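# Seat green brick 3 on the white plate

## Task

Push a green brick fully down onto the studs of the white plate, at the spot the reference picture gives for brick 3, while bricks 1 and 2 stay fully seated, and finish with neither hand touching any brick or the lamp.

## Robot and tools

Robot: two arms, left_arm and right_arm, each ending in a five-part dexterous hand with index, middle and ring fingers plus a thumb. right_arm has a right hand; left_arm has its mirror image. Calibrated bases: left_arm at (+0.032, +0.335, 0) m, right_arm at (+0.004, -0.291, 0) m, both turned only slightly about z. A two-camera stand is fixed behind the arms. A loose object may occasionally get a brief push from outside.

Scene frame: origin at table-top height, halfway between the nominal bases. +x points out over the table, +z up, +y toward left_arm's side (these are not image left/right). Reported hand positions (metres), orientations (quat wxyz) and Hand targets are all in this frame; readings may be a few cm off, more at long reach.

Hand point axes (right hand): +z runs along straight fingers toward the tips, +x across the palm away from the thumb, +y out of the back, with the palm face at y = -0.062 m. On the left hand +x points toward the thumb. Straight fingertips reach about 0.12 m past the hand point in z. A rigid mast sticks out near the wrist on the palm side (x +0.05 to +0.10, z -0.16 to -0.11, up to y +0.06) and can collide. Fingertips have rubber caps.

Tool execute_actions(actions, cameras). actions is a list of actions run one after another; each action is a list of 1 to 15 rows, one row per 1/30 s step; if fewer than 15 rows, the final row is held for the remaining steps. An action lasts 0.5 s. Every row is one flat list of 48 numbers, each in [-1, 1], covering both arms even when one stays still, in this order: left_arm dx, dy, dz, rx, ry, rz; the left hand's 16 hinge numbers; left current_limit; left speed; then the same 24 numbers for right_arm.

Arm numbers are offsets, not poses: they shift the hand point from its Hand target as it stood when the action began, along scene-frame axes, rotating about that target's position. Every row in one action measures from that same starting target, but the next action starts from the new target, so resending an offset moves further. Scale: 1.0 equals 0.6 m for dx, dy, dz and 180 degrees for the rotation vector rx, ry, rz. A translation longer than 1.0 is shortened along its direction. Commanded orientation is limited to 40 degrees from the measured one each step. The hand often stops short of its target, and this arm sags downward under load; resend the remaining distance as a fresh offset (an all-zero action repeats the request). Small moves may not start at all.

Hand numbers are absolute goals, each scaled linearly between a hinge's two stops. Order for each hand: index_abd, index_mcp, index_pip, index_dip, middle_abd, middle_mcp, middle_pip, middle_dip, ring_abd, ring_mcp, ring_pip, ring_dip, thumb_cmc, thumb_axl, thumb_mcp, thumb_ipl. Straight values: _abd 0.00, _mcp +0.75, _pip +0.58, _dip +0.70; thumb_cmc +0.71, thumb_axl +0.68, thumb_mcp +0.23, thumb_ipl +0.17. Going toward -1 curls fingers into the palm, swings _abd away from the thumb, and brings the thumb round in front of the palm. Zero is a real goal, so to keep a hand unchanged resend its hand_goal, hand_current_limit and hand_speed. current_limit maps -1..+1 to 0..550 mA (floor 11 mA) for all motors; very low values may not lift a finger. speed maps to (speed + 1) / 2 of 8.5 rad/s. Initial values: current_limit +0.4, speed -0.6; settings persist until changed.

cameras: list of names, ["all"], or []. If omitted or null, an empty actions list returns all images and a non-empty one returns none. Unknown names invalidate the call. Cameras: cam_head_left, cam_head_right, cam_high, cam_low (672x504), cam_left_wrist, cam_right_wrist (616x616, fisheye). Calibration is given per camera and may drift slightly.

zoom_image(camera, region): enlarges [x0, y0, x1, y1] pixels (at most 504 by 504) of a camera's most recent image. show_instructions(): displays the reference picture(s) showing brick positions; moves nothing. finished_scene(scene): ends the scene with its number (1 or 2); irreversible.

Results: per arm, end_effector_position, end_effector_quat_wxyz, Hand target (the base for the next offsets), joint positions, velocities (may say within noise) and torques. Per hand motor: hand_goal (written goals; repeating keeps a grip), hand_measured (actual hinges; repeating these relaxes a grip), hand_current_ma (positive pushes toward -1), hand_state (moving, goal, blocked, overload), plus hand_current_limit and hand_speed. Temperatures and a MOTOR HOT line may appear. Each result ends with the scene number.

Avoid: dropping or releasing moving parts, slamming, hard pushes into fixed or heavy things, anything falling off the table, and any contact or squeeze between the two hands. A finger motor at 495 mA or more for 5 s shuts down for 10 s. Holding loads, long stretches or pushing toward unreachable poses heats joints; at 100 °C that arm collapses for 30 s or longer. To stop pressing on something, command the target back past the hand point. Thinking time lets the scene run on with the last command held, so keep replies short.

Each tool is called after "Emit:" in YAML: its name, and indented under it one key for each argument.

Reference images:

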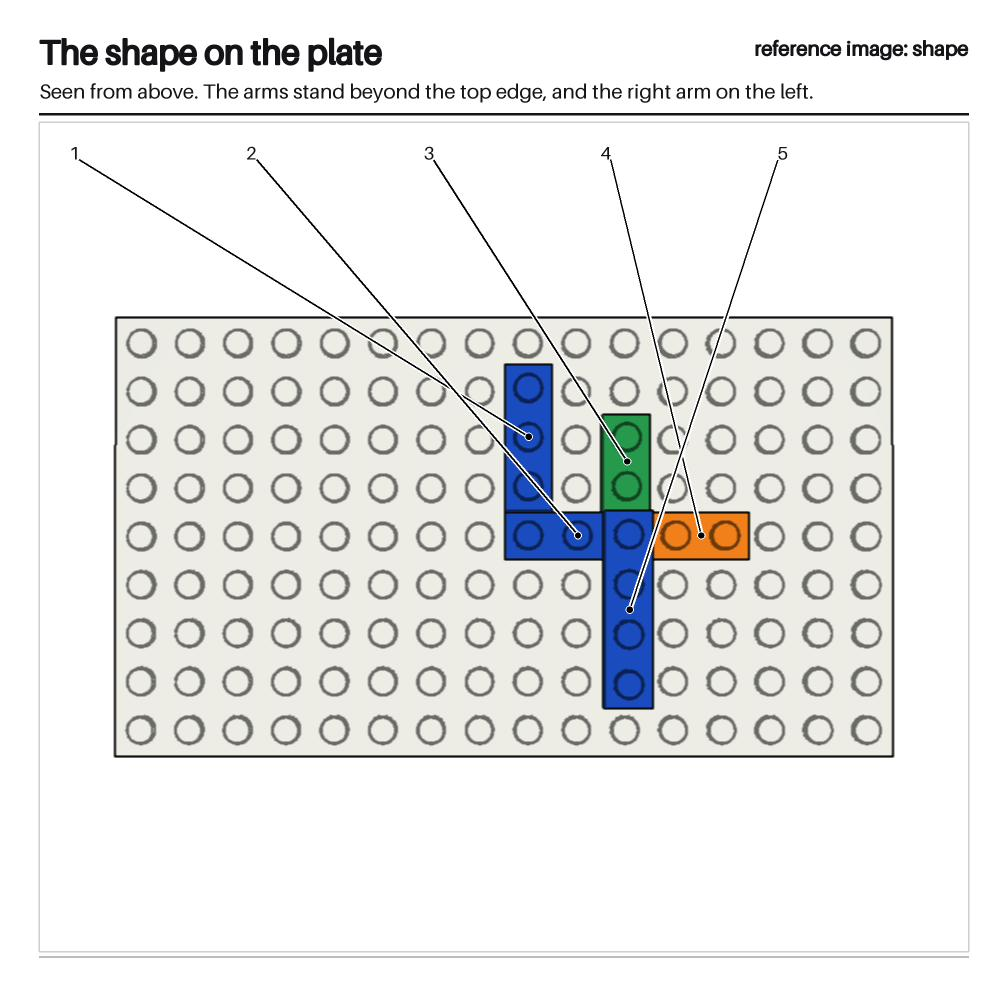

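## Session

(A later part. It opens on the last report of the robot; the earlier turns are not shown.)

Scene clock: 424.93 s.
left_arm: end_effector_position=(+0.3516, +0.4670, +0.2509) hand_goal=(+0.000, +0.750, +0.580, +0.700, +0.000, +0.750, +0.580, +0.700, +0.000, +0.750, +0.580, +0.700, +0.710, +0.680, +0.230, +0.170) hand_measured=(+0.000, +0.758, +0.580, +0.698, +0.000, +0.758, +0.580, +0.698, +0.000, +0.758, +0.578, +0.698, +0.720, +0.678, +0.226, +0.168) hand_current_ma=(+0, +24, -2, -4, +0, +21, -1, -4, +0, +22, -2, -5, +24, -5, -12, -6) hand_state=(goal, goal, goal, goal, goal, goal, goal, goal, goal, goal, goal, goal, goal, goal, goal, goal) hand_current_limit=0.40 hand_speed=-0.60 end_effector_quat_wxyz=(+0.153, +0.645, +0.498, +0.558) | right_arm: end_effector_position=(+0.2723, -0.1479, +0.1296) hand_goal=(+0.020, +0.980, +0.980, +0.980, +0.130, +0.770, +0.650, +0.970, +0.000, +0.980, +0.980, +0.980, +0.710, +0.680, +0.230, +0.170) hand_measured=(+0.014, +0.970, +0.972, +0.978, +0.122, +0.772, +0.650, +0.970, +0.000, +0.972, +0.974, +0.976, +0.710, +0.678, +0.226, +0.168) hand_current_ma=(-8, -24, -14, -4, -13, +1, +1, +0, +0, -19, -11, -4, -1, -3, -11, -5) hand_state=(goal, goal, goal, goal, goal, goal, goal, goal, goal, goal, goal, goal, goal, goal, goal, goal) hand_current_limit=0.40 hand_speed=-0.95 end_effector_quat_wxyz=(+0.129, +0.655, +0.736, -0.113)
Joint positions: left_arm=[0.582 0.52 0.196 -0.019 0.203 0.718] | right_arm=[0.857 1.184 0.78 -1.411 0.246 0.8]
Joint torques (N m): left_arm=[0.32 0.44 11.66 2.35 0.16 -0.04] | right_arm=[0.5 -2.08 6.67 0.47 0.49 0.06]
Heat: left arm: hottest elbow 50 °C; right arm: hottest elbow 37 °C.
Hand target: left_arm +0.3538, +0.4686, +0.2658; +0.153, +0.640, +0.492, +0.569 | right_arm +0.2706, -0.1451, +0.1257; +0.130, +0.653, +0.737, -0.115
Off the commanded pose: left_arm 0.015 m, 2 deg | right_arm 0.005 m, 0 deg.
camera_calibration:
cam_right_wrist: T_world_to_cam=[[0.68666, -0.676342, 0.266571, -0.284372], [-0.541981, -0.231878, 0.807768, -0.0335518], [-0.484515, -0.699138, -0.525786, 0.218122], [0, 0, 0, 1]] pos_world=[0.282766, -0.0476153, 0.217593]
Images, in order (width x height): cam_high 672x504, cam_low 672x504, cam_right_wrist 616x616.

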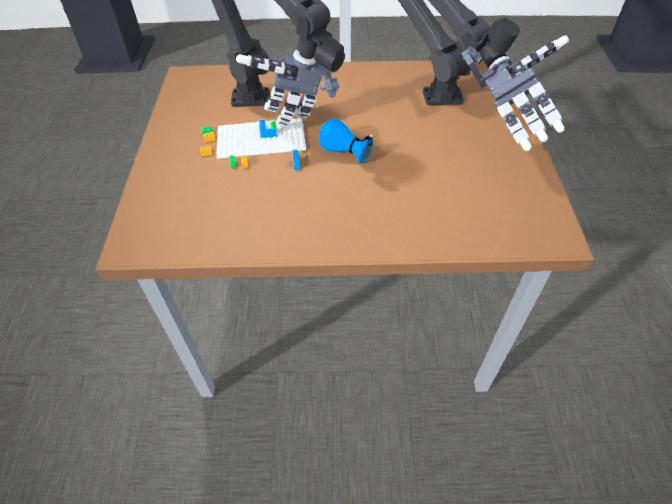

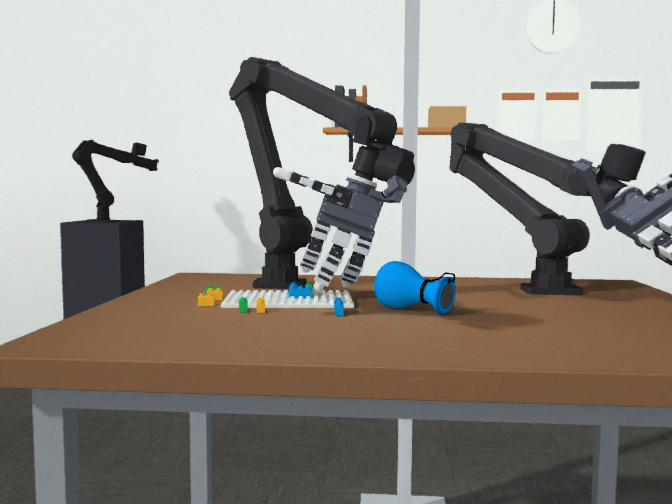

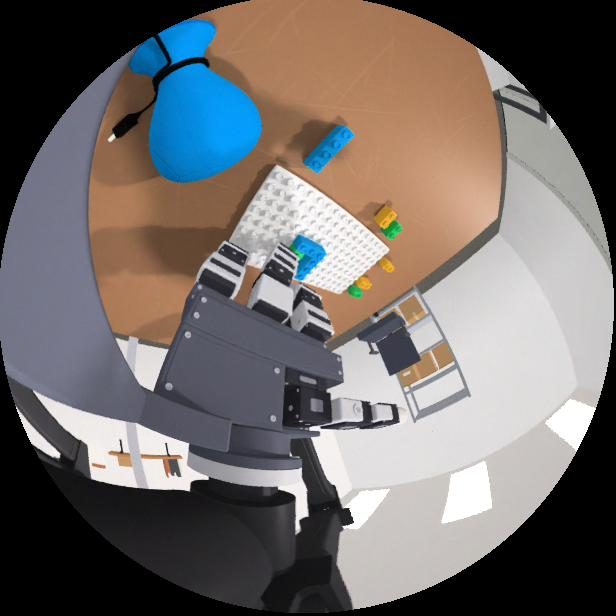

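Emit:
execute_actions:
  actions:
    - [[0,0,0,0,0,0,0,0.75,0.58,0.7,0,0.75,0.58,0.7,0,0.75,0.58,0.7,0.71,0.68,0.23,0.17,0.4,-0.6,0,0.005,0,0,0,0,0.02,0.98,0.98,0.98,-0.08,0.77,0.65,0.97,0,0.98,0.98,0.98,0.71,0.68,0.23,0.17,0.4,-0.85]]
    - [[0,0,0,0,0,0,0,0.75,0.58,0.7,0,0.75,0.58,0.7,0,0.75,0.58,0.7,0.71,0.68,0.23,0.17,0.4,-0.6,0,0.005,0.04,0,0,0,0.02,0.98,0.98,0.98,-0.08,0.77,0.65,0.97,0,0.98,0.98,0.98,0.71,0.68,0.23,0.17,0.4,-0.85]]
    - [[0,0,0,0,0,0,0,0.75,0.58,0.7,0,0.75,0.58,0.7,0,0.75,0.58,0.7,0.71,0.68,0.23,0.17,0.4,-0.6,0,0.005,0.05,0,0,0,0.0,0.98,0.98,0.98,-0.08,0.77,0.65,0.97,0,0.98,0.98,0.98,0.71,0.68,0.23,0.17,0.4,-0.85]]
  cameras: ["cam_low","cam_high","cam_right_wrist"]

Emit:
zoom_image:
  camera: "cam_low"
  region: [290, 265, 325, 300]

Emit:
zoom_image:
  camera: "cam_high"
  region: [255, 110, 290, 145]

Scene clock: 438.50 s.
left_arm: end_effector_position=(+0.3516, +0.4670, +0.2509) hand_goal=(+0.000, +0.750, +0.580, +0.700, +0.000, +0.750, +0.580, +0.700, +0.000, +0.750, +0.580, +0.700, +0.710, +0.680, +0.230, +0.170) hand_measured=(+0.000, +0.758, +0.580, +0.698, +0.000, +0.758, +0.580, +0.698, +0.000, +0.758, +0.578, +0.698, +0.720, +0.678, +0.226, +0.168) hand_current_ma=(+0, +24, -2, -4, +0, +21, -1, -4, +0, +22, -2, -5, +24, -5, -12, -6) hand_state=(goal, goal, goal, goal, goal, goal, goal, goal, goal, goal, goal, goal, goal, goal, goal, goal) hand_current_limit=0.40 hand_speed=-0.60 end_effector_quat_wxyz=(+0.153, +0.645, +0.498, +0.558) | right_arm: end_effector_position=(+0.2653, -0.1499, +0.1602) hand_goal=(+0.000, +0.980, +0.980, +0.980, -0.080, +0.770, +0.650, +0.970, +0.000, +0.980, +0.980, +0.980, +0.710, +0.680, +0.230, +0.170) hand_measured=(+0.002, +0.970, +0.972, +0.978, -0.078, +0.764, +0.646, +0.968, +0.000, +0.972, +0.974, +0.976, +0.710, +0.678, +0.226, +0.168) hand_current_ma=(+1, -23, -13, -4, +2, -12, -7, -4, +0, -18, -11, -4, -1, -3, -11, -5) hand_state=(goal, goal, goal, goal, goal, goal, goal, goal, goal, goal, goal, goal, goal, goal, goal, goal) hand_current_limit=0.40 hand_speed=-0.85 end_effector_quat_wxyz=(+0.132, +0.650, +0.735, -0.140)
Joint positions: left_arm=[0.582 0.52 0.196 -0.019 0.203 0.718] | right_arm=[0.874 1.171 0.852 -1.553 0.246 0.817]
Joint torques (N m): left_arm=[0.32 0.38 11.67 2.36 0.16 -0.04] | right_arm=[0.5 -4.25 11.11 -0.32 0.35 0.08]
Heat: left arm: hottest elbow 50 °C; right arm: hottest elbow 37 °C.
Hand target: left_arm +0.3538, +0.4686, +0.2658; +0.153, +0.640, +0.492, +0.569 | right_arm +0.2707, -0.1360, +0.1798; +0.130, +0.654, +0.737, -0.115
Off the commanded pose: left_arm 0.015 m, 2 deg | right_arm 0.025 m, 3 deg.
camera_calibration:
cam_right_wrist: T_world_to_cam=[[0.695408, -0.663882, 0.275078, -0.29084], [-0.516493, -0.195598, 0.833652, -0.067863], [-0.499642, -0.721804, -0.478912, 0.222508], [0, 0, 0, 1]] pos_world=[0.278376, -0.0457496, 0.24314]
Images, in order (width x height): cam_high 672x504, cam_low 672x504, cam_right_wrist 616x616.

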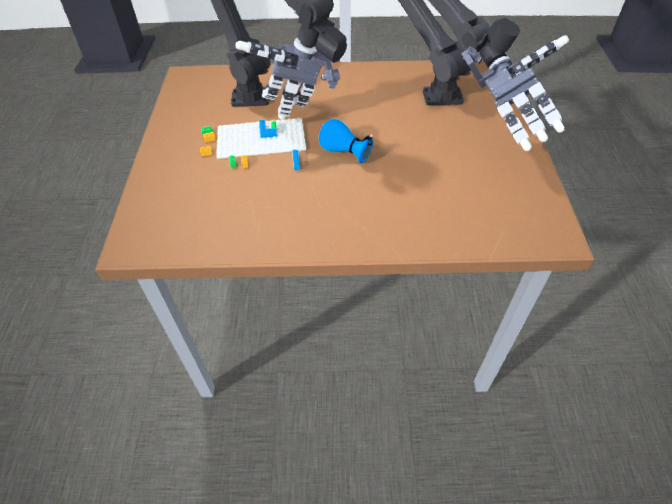

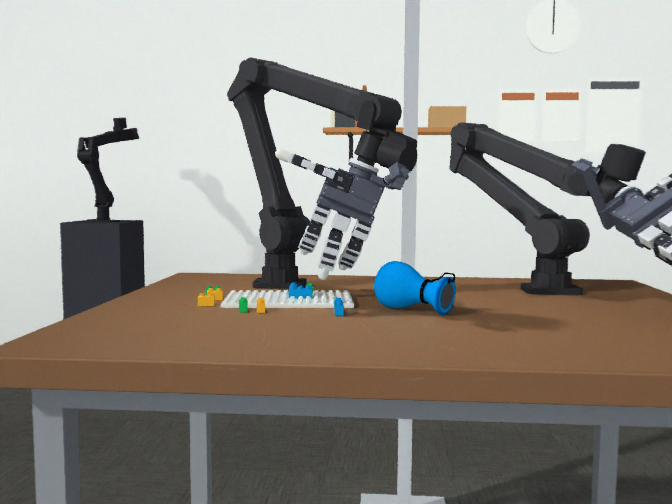

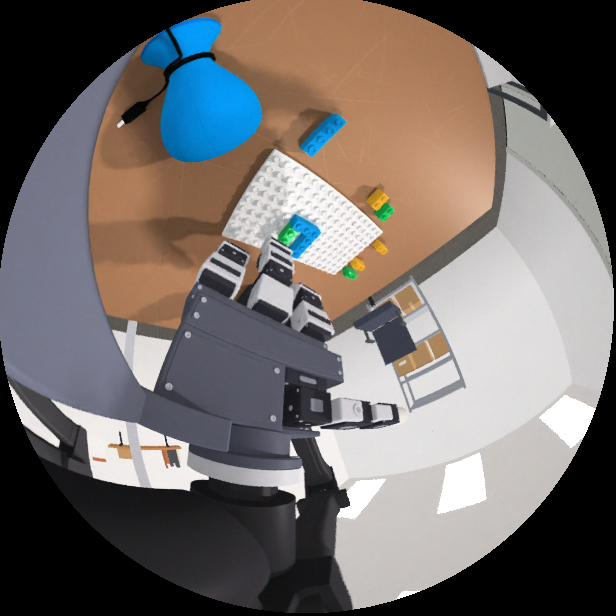

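Scaled by 14.400 from the camera's 672x504 image, which has a finer 960x720 frame.

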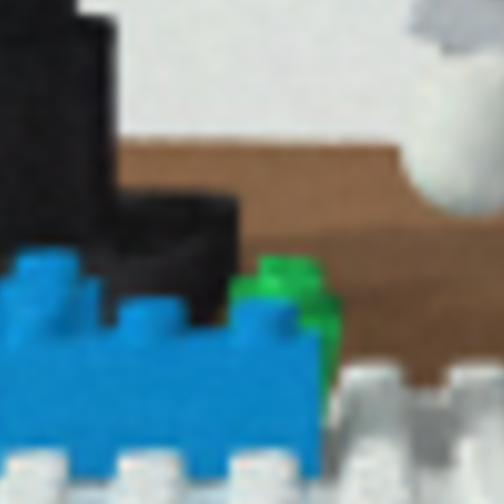

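Scaled by 14.400 from the camera's 672x504 image, which has a finer 960x720 frame.

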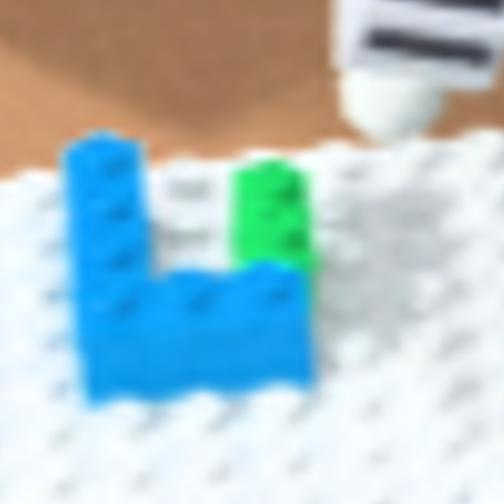

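Emit:
execute_actions:
  actions:
    - [[0,0,0,0,0,0,0,0.75,0.58,0.7,0,0.75,0.58,0.7,0,0.75,0.58,0.7,0.71,0.68,0.23,0.17,0.4,-0.6,0,0,0.07,0,0,0,0,0.98,0.98,0.98,-0.08,0.77,0.65,0.97,0,0.98,0.98,0.98,0.71,0.68,0.23,0.17,0.4,-0.6]]
  cameras: ["cam_low", "cam_high", "cam_right_wrist"]

Scene clock: 456.07 s.
left_arm: end_effector_position=(+0.3516, +0.4670, +0.2509) hand_goal=(+0.000, +0.750, +0.580, +0.700, +0.000, +0.750, +0.580, +0.700, +0.000, +0.750, +0.580, +0.700, +0.710, +0.680, +0.230, +0.170) hand_measured=(+0.000, +0.758, +0.580, +0.698, +0.000, +0.758, +0.580, +0.698, +0.000, +0.758, +0.578, +0.698, +0.720, +0.678, +0.226, +0.168) hand_current_ma=(+0, +24, -2, -4, +0, +21, -1, -4, +0, +22, -2, -5, +24, -5, -12, -6) hand_state=(goal, goal, goal, goal, goal, goal, goal, goal, goal, goal, goal, goal, goal, goal, goal, goal) hand_current_limit=0.40 hand_speed=-0.60 end_effector_quat_wxyz=(+0.153, +0.645, +0.498, +0.558) | right_arm: end_effector_position=(+0.2664, -0.1485, +0.2026) hand_goal=(+0.000, +0.980, +0.980, +0.980, -0.080, +0.770, +0.650, +0.970, +0.000, +0.980, +0.980, +0.980, +0.710, +0.680, +0.230, +0.170) hand_measured=(+0.002, +0.970, +0.972, +0.978, -0.078, +0.764, +0.646, +0.968, +0.000, +0.972, +0.974, +0.976, +0.710, +0.678, +0.226, +0.168) hand_current_ma=(+1, -23, -13, -4, +1, -11, -7, -4, +0, -18, -11, -4, -1, -3, -11, -5) hand_state=(goal, goal, goal, goal, goal, goal, goal, goal, goal, goal, goal, goal, goal, goal, goal, goal) hand_current_limit=0.40 hand_speed=-0.60 end_effector_quat_wxyz=(+0.132, +0.651, +0.735, -0.138)
Joint positions: left_arm=[0.582 0.52 0.196 -0.019 0.203 0.718] | right_arm=[0.874 1.142 0.945 -1.672 0.245 0.818]
Joint torques (N m): left_arm=[0.32 0.44 11.67 2.35 0.16 -0.04] | right_arm=[0.32 -4.01 11.48 -0.32 0.35 0.08]
Heat: left arm: hottest elbow 50 °C; right arm: hottest elbow 38 °C.
Hand target: left_arm +0.3538, +0.4686, +0.2658; +0.153, +0.640, +0.492, +0.569 | right_arm +0.2707, -0.1361, +0.2217; +0.130, +0.653, +0.737, -0.115
Off the commanded pose: left_arm 0.015 m, 2 deg | right_arm 0.023 m, 3 deg.
camera_calibration:
cam_right_wrist: T_world_to_cam=[[0.694451, -0.665133, 0.274476, -0.302185], [-0.518474, -0.198058, 0.83184, -0.10183], [-0.498922, -0.71998, -0.482396, 0.245177], [0, 0, 0, 1]] pos_world=[0.279381, -0.044639, 0.285921]
Images, in order (width x height): cam_high 672x504, cam_low 672x504, cam_right_wrist 616x616.

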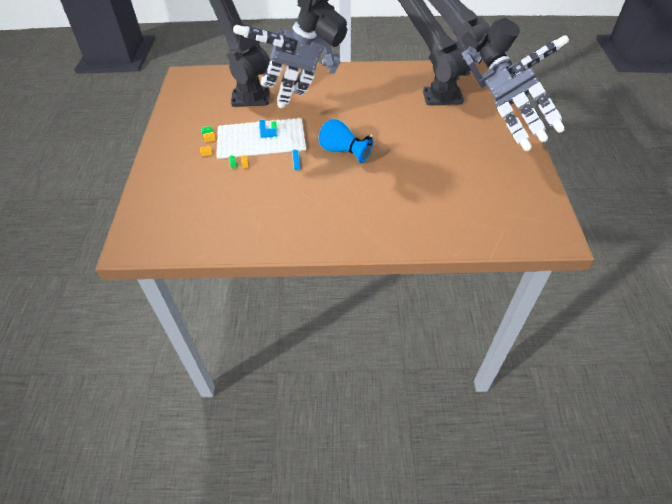

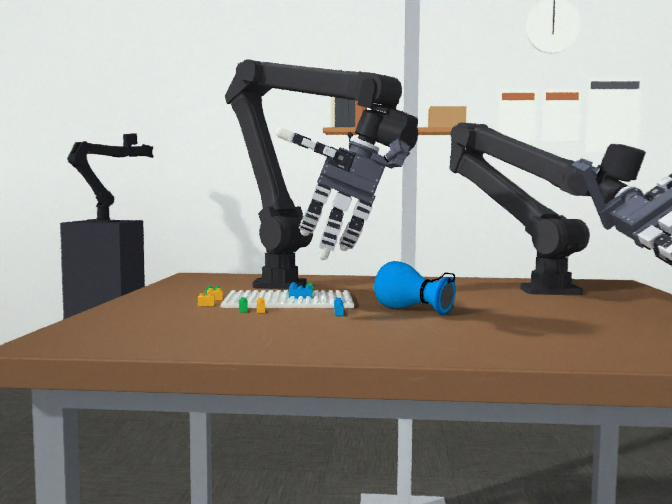

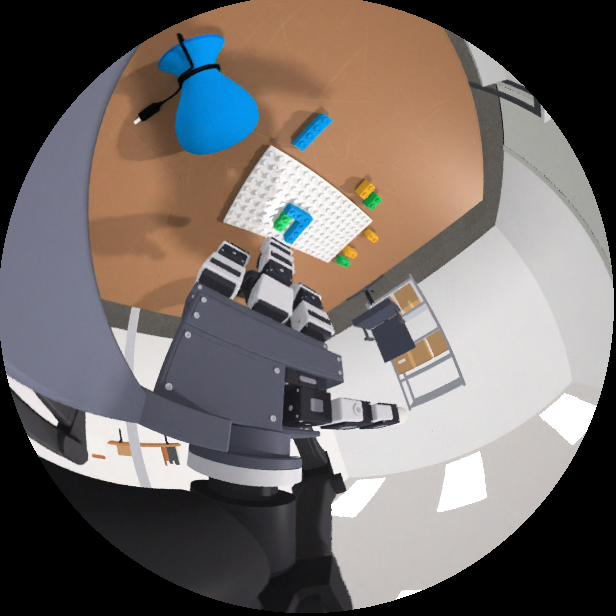

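Emit:
zoom_image:
  camera: "cam_low"
  region: [290, 265, 325, 300]

Emit:
zoom_image:
  camera: "cam_high"
  region: [255, 110, 290, 145]

Emit:
zoom_image:
  camera: "cam_right_wrist"
  region: [250, 180, 330, 260]

Scaled by 14.400 from the camera's 672x504 image, which has a finer 960x720 frame.

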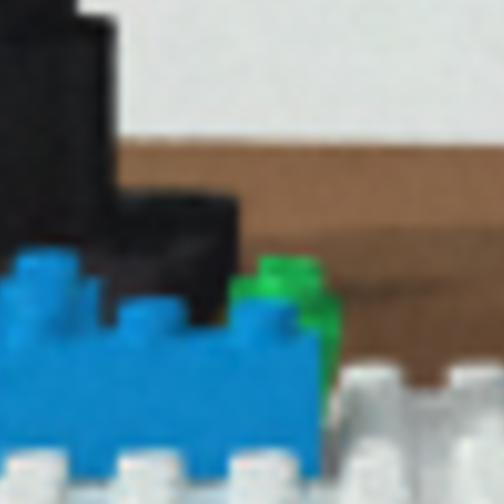

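Scaled by 14.400 from the camera's 672x504 image, which has a finer 960x720 frame.

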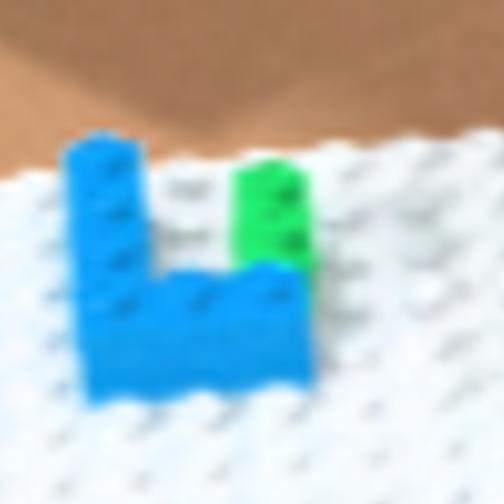

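Scaled by 6.300 from the camera's 616x616 image, which has a finer 880x880 frame.

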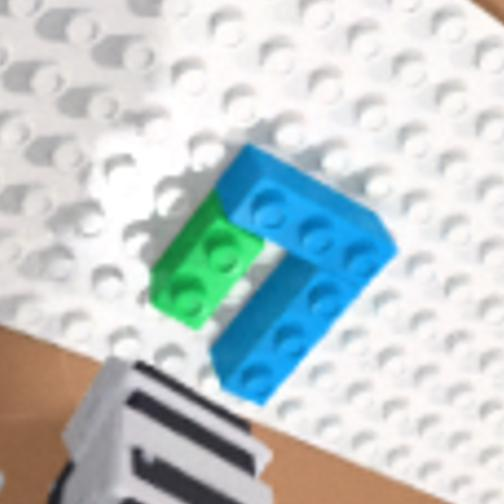

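Emit:
execute_actions:
  actions:
    - [[0,0,0,0,0,0,0,0.75,0.58,0.7,0,0.75,0.58,0.7,0,0.75,0.58,0.7,0.71,0.68,0.23,0.17,0.4,-0.6,0.0037,-0.03,0.01,0.055,0.0067,0,0,0.98,0.98,0.98,0,0.75,0.58,0.7,0,0.98,0.98,0.98,0.71,0.68,0.23,0.17,0.4,-0.6]]
    - [[0,0,0,0,0,0,0,0.75,0.58,0.7,0,0.75,0.58,0.7,0,0.75,0.58,0.7,0.71,0.68,0.23,0.17,0.4,-0.6,0.0037,-0.03,0,0.0553,0.0066,0,0,0.98,0.98,0.98,0,0.75,0.58,0.7,0,0.98,0.98,0.98,0.71,0.68,0.23,0.17,0.4,-0.6]]

Scene clock: 467.57 s.
left_arm: end_effector_position=(+0.3516, +0.4670, +0.2509) hand_goal=(+0.000, +0.750, +0.580, +0.700, +0.000, +0.750, +0.580, +0.700, +0.000, +0.750, +0.580, +0.700, +0.710, +0.680, +0.230, +0.170) hand_measured=(+0.000, +0.758, +0.580, +0.698, +0.000, +0.758, +0.580, +0.698, +0.000, +0.758, +0.578, +0.698, +0.720, +0.678, +0.226, +0.168) hand_current_ma=(+0, +24, -2, -4, +0, +21, -1, -4, +0, +22, -2, -5, +24, -5, -12, -6) hand_state=(goal, goal, goal, goal, goal, goal, goal, goal, goal, goal, goal, goal, goal, goal, goal, goal) hand_current_limit=0.40 hand_speed=-0.60 end_effector_quat_wxyz=(+0.153, +0.645, +0.498, +0.558) | right_arm: end_effector_position=(+0.2719, -0.1710, +0.2274) hand_goal=(+0.000, +0.980, +0.980, +0.980, +0.000, +0.750, +0.580, +0.700, +0.000, +0.980, +0.980, +0.980, +0.710, +0.680, +0.230, +0.170) hand_measured=(+0.002, +0.972, +0.974, +0.978, -0.002, +0.750, +0.582, +0.702, +0.000, +0.972, +0.974, +0.976, +0.710, +0.678, +0.226, +0.168) hand_current_ma=(+1, -19, -13, -4, -3, +0, +3, +4, +0, -17, -11, -4, -1, -3, -11, -5) hand_state=(goal, goal, goal, goal, goal, goal, goal, goal, goal, goal, goal, goal, goal, goal, goal, goal) hand_current_limit=0.40 hand_speed=-0.60 end_effector_quat_wxyz=(+0.002, +0.662, +0.749, -0.006)
Joint positions: left_arm=[0.582 0.52 0.196 -0.019 0.203 0.718] | right_arm=[0.608 0.916 0.924 -1.59 0.006 0.514]
Joint torques (N m): left_arm=[0.26 0.44 11.67 2.35 0.16 -0.04] | right_arm=[-1.73 -1.14 8.05 0.98 0.08 -0.11]
Heat: left arm: hottest elbow 50 °C; right arm: hottest elbow 40 °C.
Hand target: left_arm +0.3538, +0.4686, +0.2658; +0.153, +0.640, +0.492, +0.569 | right_arm +0.2751, -0.1721, +0.2277; +0.000, +0.664, +0.748, +0.000
Off the commanded pose: left_arm 0.015 m, 2 deg | right_arm 0.003 m, 1 deg.

Emit:
execute_actions:
  actions:
    - [[0,0,0,0,0,0,0,0.75,0.58,0.7,0,0.75,0.58,0.7,0,0.75,0.58,0.7,0.71,0.68,0.23,0.17,0.4,-0.6,-0.0227,-0.0582,-0.055,0,0,0,0,0.98,0.98,0.98,0,0.75,0.58,0.7,0,0.98,0.98,0.98,0.71,0.68,0.23,0.17,0.4,-0.6]]
  cameras: ["cam_low", "cam_high", "cam_right_wrist"]

Emit:
zoom_image:
  camera: "cam_low"
  region: [285, 240, 345, 300]

Emit:
zoom_image:
  camera: "cam_high"
  region: [250, 90, 300, 140]

Emit:
zoom_image:
  camera: "cam_right_wrist"
  region: [250, 180, 350, 280]

Scene clock: 475.43 s.
left_arm: end_effector_position=(+0.3516, +0.4670, +0.2509) hand_goal=(+0.000, +0.750, +0.580, +0.700, +0.000, +0.750, +0.580, +0.700, +0.000, +0.750, +0.580, +0.700, +0.710, +0.680, +0.230, +0.170) hand_measured=(+0.000, +0.758, +0.580, +0.698, +0.000, +0.758, +0.580, +0.698, +0.000, +0.758, +0.578, +0.698, +0.720, +0.678, +0.226, +0.168) hand_current_ma=(+0, +24, -2, -4, +0, +21, -1, -4, +0, +22, -2, -5, +24, -5, -12, -6) hand_state=(goal, goal, goal, goal, goal, goal, goal, goal, goal, goal, goal, goal, goal, goal, goal, goal) hand_current_limit=0.40 hand_speed=-0.60 end_effector_quat_wxyz=(+0.153, +0.645, +0.498, +0.558) | right_arm: end_effector_position=(+0.2588, -0.2057, +0.1916) hand_goal=(+0.000, +0.980, +0.980, +0.980, +0.000, +0.750, +0.580, +0.700, +0.000, +0.980, +0.980, +0.980, +0.710, +0.680, +0.230, +0.170) hand_measured=(+0.002, +0.972, +0.974, +0.978, -0.002, +0.750, +0.582, +0.702, +0.000, +0.972, +0.974, +0.978, +0.710, +0.678, +0.226, +0.168) hand_current_ma=(+1, -17, -11, -4, -3, +0, +3, +3, +0, -16, -10, -4, -1, -3, -11, -5) hand_state=(goal, goal, goal, goal, goal, goal, goal, goal, goal, goal, goal, goal, goal, goal, goal, goal) hand_current_limit=0.40 hand_speed=-0.60 end_effector_quat_wxyz=(-0.001, +0.662, +0.749, -0.011)
Joint positions: left_arm=[0.582 0.52 0.196 -0.019 0.203 0.718] | right_arm=[0.504 0.835 0.791 -1.549 0.005 0.409]
Joint torques (N m): left_arm=[0.32 0.5 11.67 2.35 0.16 -0.04] | right_arm=[-1.55 -0.56 8.08 0.96 0.1 -0.1]
Heat: left arm: hottest elbow 50 °C; right arm: hottest elbow 39 °C.
Hand target: left_arm +0.3538, +0.4686, +0.2658; +0.153, +0.640, +0.492, +0.569 | right_arm +0.2616, -0.2069, +0.1949; +0.001, +0.664, +0.748, +0.000
Off the commanded pose: left_arm 0.015 m, 2 deg | right_arm 0.004 m, 1 deg.
camera_calibration:
cam_right_wrist: T_world_to_cam=[[0.697542, -0.716534, -0.00374029, -0.290077], [-0.495196, -0.485831, 0.720243, -0.151836], [-0.517895, -0.500548, -0.693712, 0.285418], [0, 0, 0, 1]] pos_world=[0.27497, -0.138751, 0.306272]
Images, in order (width x height): cam_high 672x504, cam_low 672x504, cam_right_wrist 616x616.

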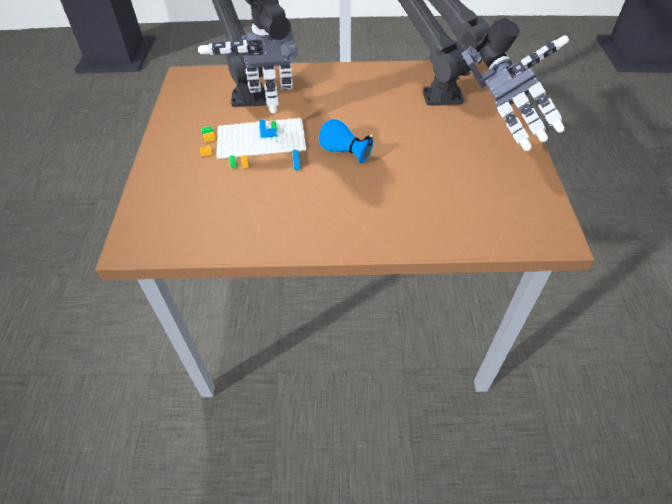

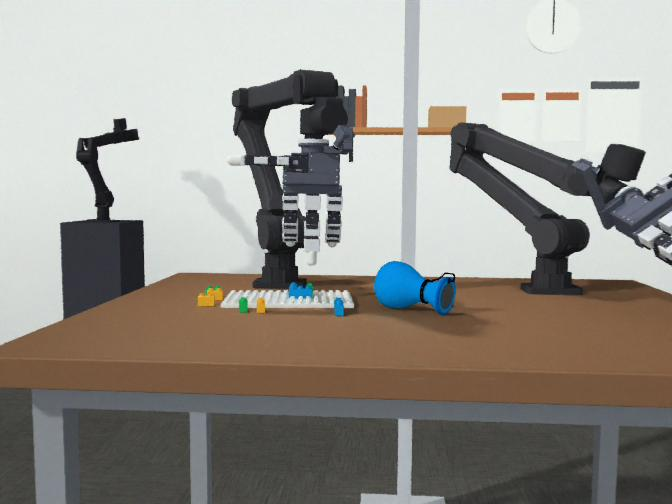

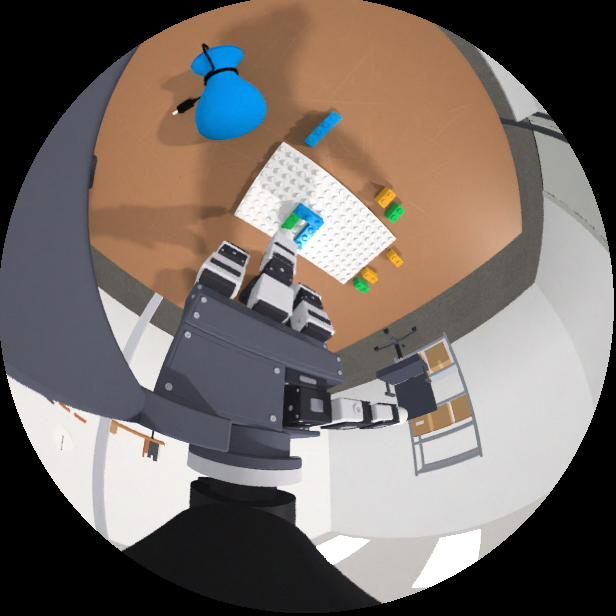

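Scaled by 8.400 from the camera's 672x504 image, which has a finer 960x720 frame.

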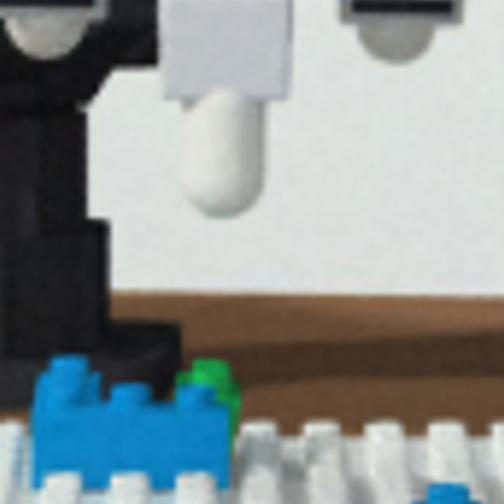

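Scaled by 10.080 from the camera's 672x504 image, which has a finer 960x720 frame.

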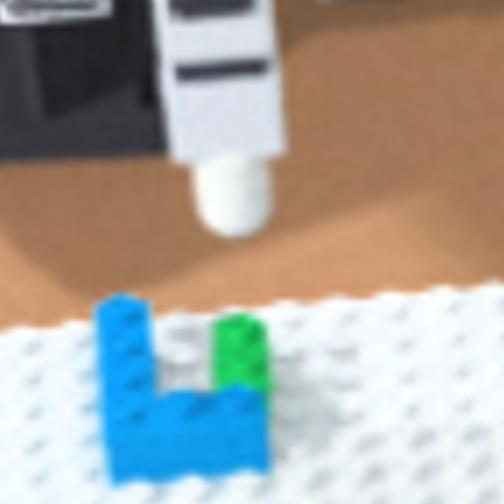

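Scaled by 5.040 from the camera's 616x616 image, which has a finer 880x880 frame.

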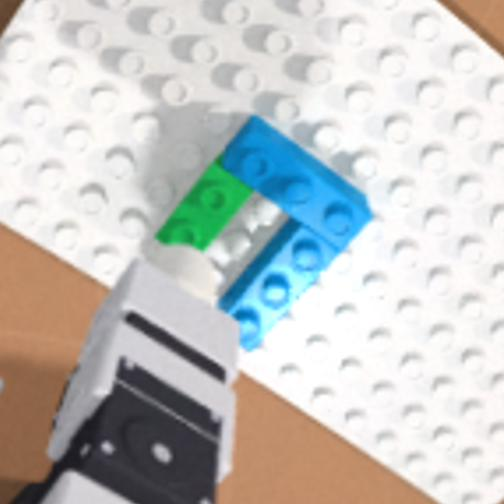

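Emit:
execute_actions:
  actions:
    - [[0,0,0,0,0,0,0,0.75,0.58,0.7,0,0.75,0.58,0.7,0,0.75,0.58,0.7,0.71,0.68,0.23,0.17,0.4,-0.6,0.003,0,-0.045,0,0,0,0,0.98,0.98,0.98,0.05,0.75,0.58,0.7,0,0.98,0.98,0.98,0.71,0.68,0.23,0.17,0.4,-0.6]]
  cameras: ["cam_low", "cam_high", "cam_right_wrist"]

Emit:
zoom_image:
  camera: "cam_low"
  region: [285, 240, 345, 300]

Emit:
zoom_image:
  camera: "cam_high"
  region: [250, 90, 300, 140]

Emit:
zoom_image:
  camera: "cam_right_wrist"
  region: [250, 180, 350, 280]

Scene clock: 483.37 s.
left_arm: end_effector_position=(+0.3516, +0.4670, +0.2509) hand_goal=(+0.000, +0.750, +0.580, +0.700, +0.000, +0.750, +0.580, +0.700, +0.000, +0.750, +0.580, +0.700, +0.710, +0.680, +0.230, +0.170) hand_measured=(+0.000, +0.758, +0.580, +0.698, +0.000, +0.758, +0.580, +0.698, +0.000, +0.758, +0.578, +0.698, +0.720, +0.678, +0.226, +0.168) hand_current_ma=(+0, +24, -2, -4, +0, +21, -1, -4, +0, +22, -2, -5, +24, -5, -12, -6) hand_state=(goal, goal, goal, goal, goal, goal, goal, goal, goal, goal, goal, goal, goal, goal, goal, goal) hand_current_limit=0.40 hand_speed=-0.60 end_effector_quat_wxyz=(+0.153, +0.645, +0.498, +0.558) | right_arm: end_effector_position=(+0.2600, -0.2061, +0.1675) hand_goal=(+0.000, +0.980, +0.980, +0.980, +0.050, +0.750, +0.580, +0.700, +0.000, +0.980, +0.980, +0.980, +0.710, +0.680, +0.230, +0.170) hand_measured=(+0.002, +0.972, +0.974, +0.978, +0.046, +0.750, +0.582, +0.702, +0.000, +0.972, +0.974, +0.978, +0.710, +0.678, +0.226, +0.168) hand_current_ma=(+1, -17, -11, -4, -4, +0, +3, +3, +0, -16, -10, -4, -1, -3, -11, -5) hand_state=(goal, goal, goal, goal, goal, goal, goal, goal, goal, goal, goal, goal, goal, goal, goal, goal) hand_current_limit=0.40 hand_speed=-0.60 end_effector_quat_wxyz=(+0.001, +0.662, +0.749, -0.005)
Joint positions: left_arm=[0.582 0.52 0.196 -0.019 0.203 0.718] | right_arm=[0.499 0.834 0.726 -1.472 0.005 0.403]
Joint torques (N m): left_arm=[0.32 0.44 11.67 2.35 0.16 -0.04] | right_arm=[-1.67 0.38 8.13 0.96 0.09 -0.11]
Heat: left arm: hottest elbow 50 °C; right arm: hottest elbow 39 °C.
Hand target: left_arm +0.3538, +0.4686, +0.2658; +0.153, +0.640, +0.492, +0.569 | right_arm +0.2634, -0.2069, +0.1678; +0.000, +0.664, +0.748, +0.000
Off the commanded pose: left_arm 0.015 m, 2 deg | right_arm 0.004 m, 1 deg.
camera_calibration:
cam_right_wrist: T_world_to_cam=[[0.69811, -0.715989, -0.00140663, -0.291636], [-0.501892, -0.490759, 0.712222, -0.132012], [-0.510633, -0.496503, -0.701953, 0.269418], [0, 0, 0, 1]] pos_world=[0.274911, -0.139827, 0.28273]
Images, in order (width x height): cam_high 672x504, cam_low 672x504, cam_right_wrist 616x616.

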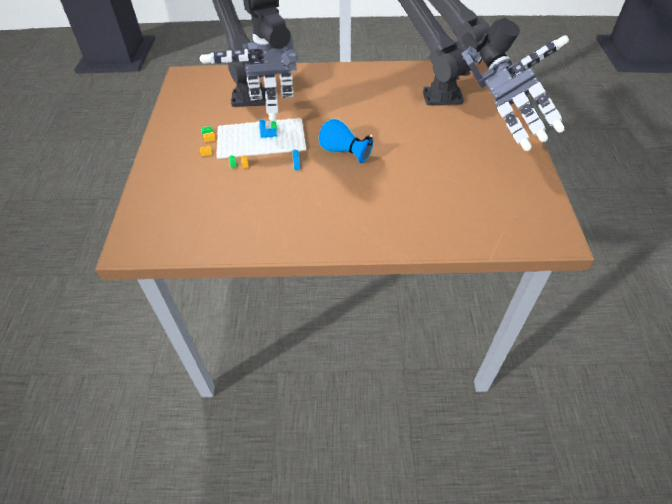

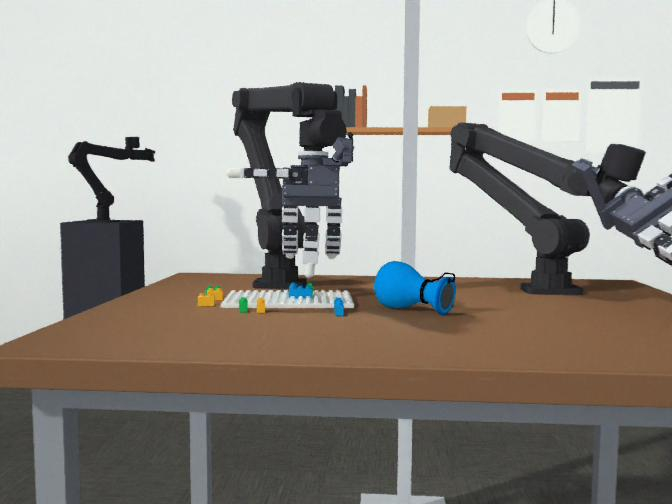

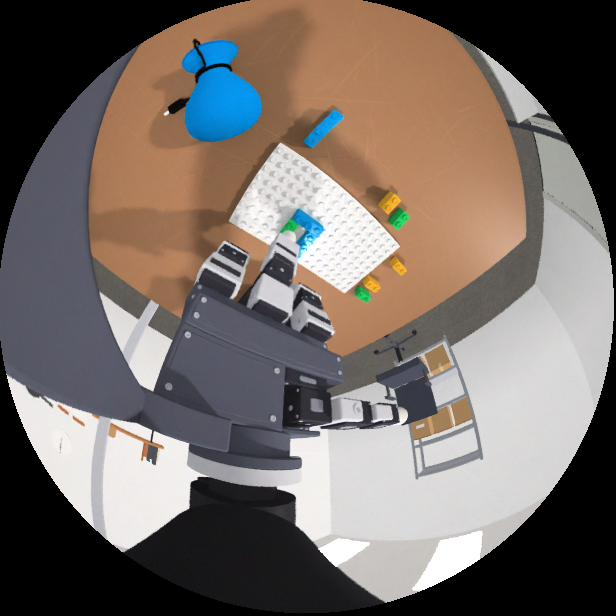

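Scaled by 8.400 from the camera's 672x504 image, which has a finer 960x720 frame.

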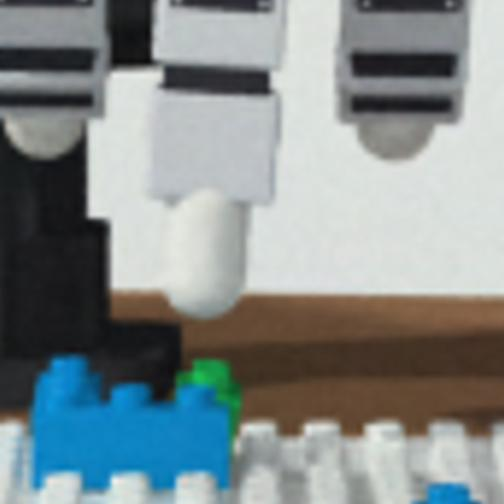

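Scaled by 10.080 from the camera's 672x504 image, which has a finer 960x720 frame.

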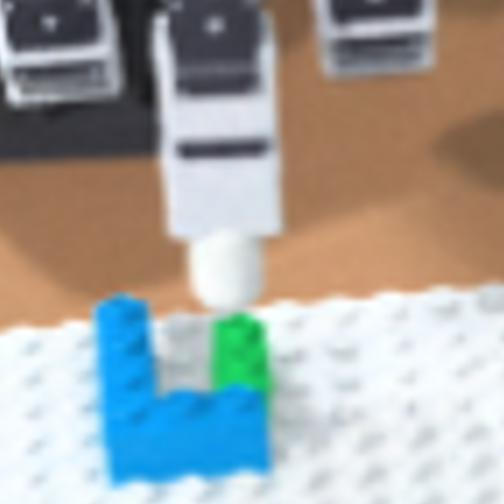

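Scaled by 5.040 from the camera's 616x616 image, which has a finer 880x880 frame.

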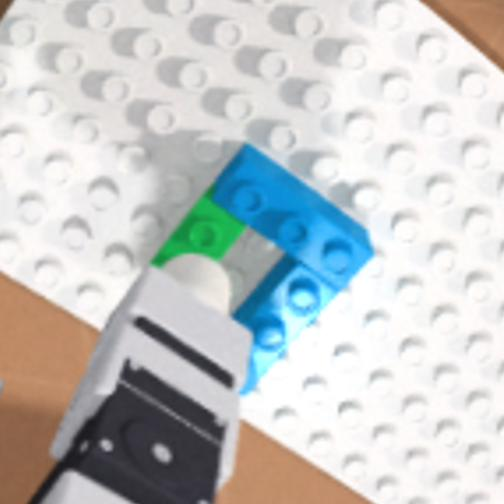

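Emit:
execute_actions:
  actions:
    - [[0,0,0,0,0,0,0,0.75,0.58,0.7,0,0.75,0.58,0.7,0,0.75,0.58,0.7,0.71,0.68,0.23,0.17,0.4,-0.6,0,0,-0.02,0,0,0,0,0.98,0.98,0.98,0.06,0.75,0.58,0.7,0,0.98,0.98,0.98,0.71,0.68,0.23,0.17,0.9,-0.6]]
    - [[0,0,0,0,0,0,0,0.75,0.58,0.7,0,0.75,0.58,0.7,0,0.75,0.58,0.7,0.71,0.68,0.23,0.17,0.4,-0.6,0,0,-0.025,0,0,0,0,0.98,0.98,0.98,0.06,0.75,0.58,0.7,0,0.98,0.98,0.98,0.71,0.68,0.23,0.17,0.9,-0.6]]
  cameras: ["cam_low", "cam_high", "cam_right_wrist"]

Emit:
zoom_image:
  camera: "cam_low"
  region: [290, 265, 325, 300]

Emit:
zoom_image:
  camera: "cam_high"
  region: [250, 90, 300, 140]

Scene clock: 497.80 s.
left_arm: end_effector_position=(+0.3516, +0.4670, +0.2509) hand_goal=(+0.000, +0.750, +0.580, +0.700, +0.000, +0.750, +0.580, +0.700, +0.000, +0.750, +0.580, +0.700, +0.710, +0.680, +0.230, +0.170) hand_measured=(+0.000, +0.758, +0.580, +0.698, +0.000, +0.758, +0.580, +0.698, +0.000, +0.758, +0.578, +0.698, +0.720, +0.678, +0.226, +0.168) hand_current_ma=(+0, +24, -2, -4, +0, +21, -1, -4, +0, +22, -2, -5, +24, -5, -12, -6) hand_state=(goal, goal, goal, goal, goal, goal, goal, goal, goal, goal, goal, goal, goal, goal, goal, goal) hand_current_limit=0.40 hand_speed=-0.60 end_effector_quat_wxyz=(+0.153, +0.645, +0.498, +0.558) | right_arm: end_effector_position=(+0.2636, -0.2049, +0.1535) hand_goal=(+0.000, +0.980, +0.980, +0.980, +0.060, +0.750, +0.580, +0.700, +0.000, +0.980, +0.980, +0.980, +0.710, +0.680, +0.230, +0.170) hand_measured=(+0.002, +0.972, +0.974, +0.978, +0.088, +0.770, +0.594, +0.704, +0.000, +0.972, +0.974, +0.978, +0.710, +0.678, +0.226, +0.168) hand_current_ma=(+1, -17, -11, -4, +63, +51, +29, +7, +0, -16, -10, -4, -1, -3, -11, -5) hand_state=(goal, goal, goal, goal, blocked, goal, goal, goal, goal, goal, goal, goal, goal, goal, goal, goal) hand_current_limit=0.90 hand_speed=-0.60 end_effector_quat_wxyz=(+0.005, +0.663, +0.749, +0.006)
Joint positions: left_arm=[0.582 0.52 0.196 -0.019 0.203 0.718] | right_arm=[0.497 0.834 0.684 -1.407 0.007 0.403]
Joint torques (N m): left_arm=[0.32 0.44 11.67 2.36 0.16 -0.04] | right_arm=[-1.73 1.26 6.06 1.52 0 -0.11]
Heat: left arm: hottest elbow 50 °C; right arm: hottest elbow 39 °C.
Hand target: left_arm +0.3538, +0.4686, +0.2658; +0.153, +0.640, +0.492, +0.569 | right_arm +0.2634, -0.2069, +0.1408; +0.000, +0.664, +0.748, +0.000
Off the commanded pose: left_arm 0.015 m, 2 deg | right_arm 0.013 m, 1 deg.
camera_calibration:
cam_right_wrist: T_world_to_cam=[[0.696981, -0.717062, 0.00625248, -0.294352], [-0.517727, -0.497157, 0.696271, -0.114302], [-0.496162, -0.488525, -0.717751, 0.262244], [0, 0, 0, 1]] pos_world=[0.276096, -0.139782, 0.269651]
Images, in order (width x height): cam_high 672x504, cam_low 672x504, cam_right_wrist 616x616.

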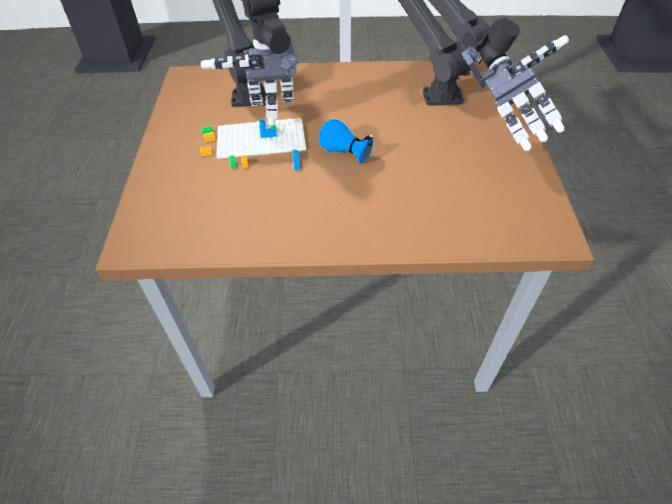

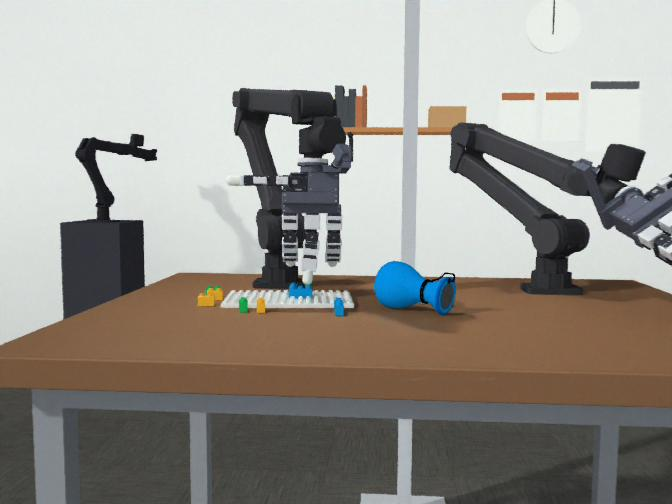

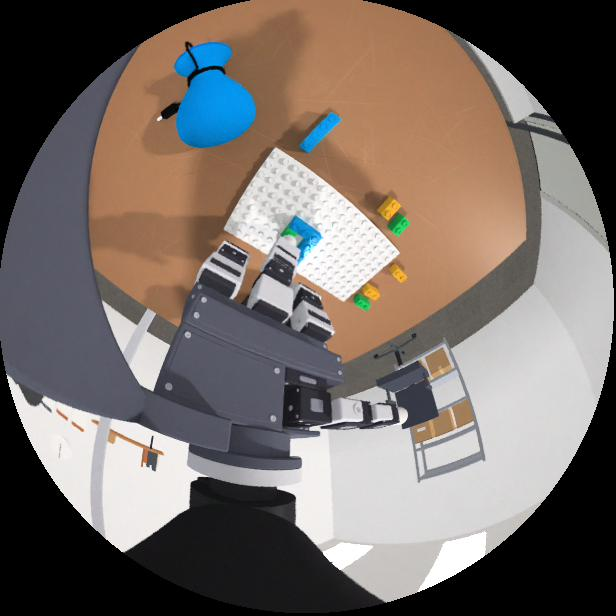

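Scaled by 14.400 from the camera's 672x504 image, which has a finer 960x720 frame.

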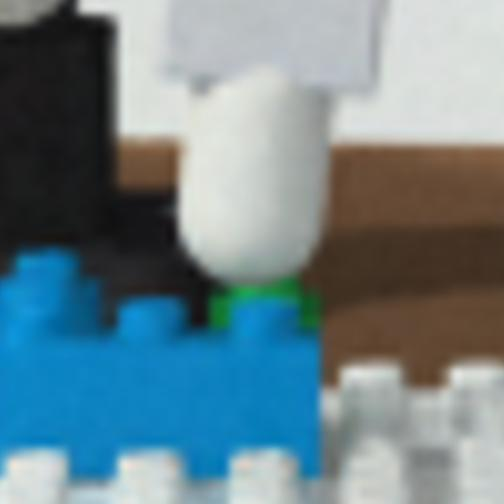

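Scaled by 10.080 from the camera's 672x504 image, which has a finer 960x720 frame.

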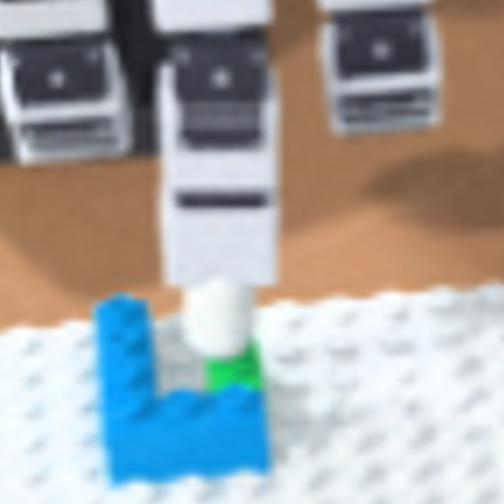

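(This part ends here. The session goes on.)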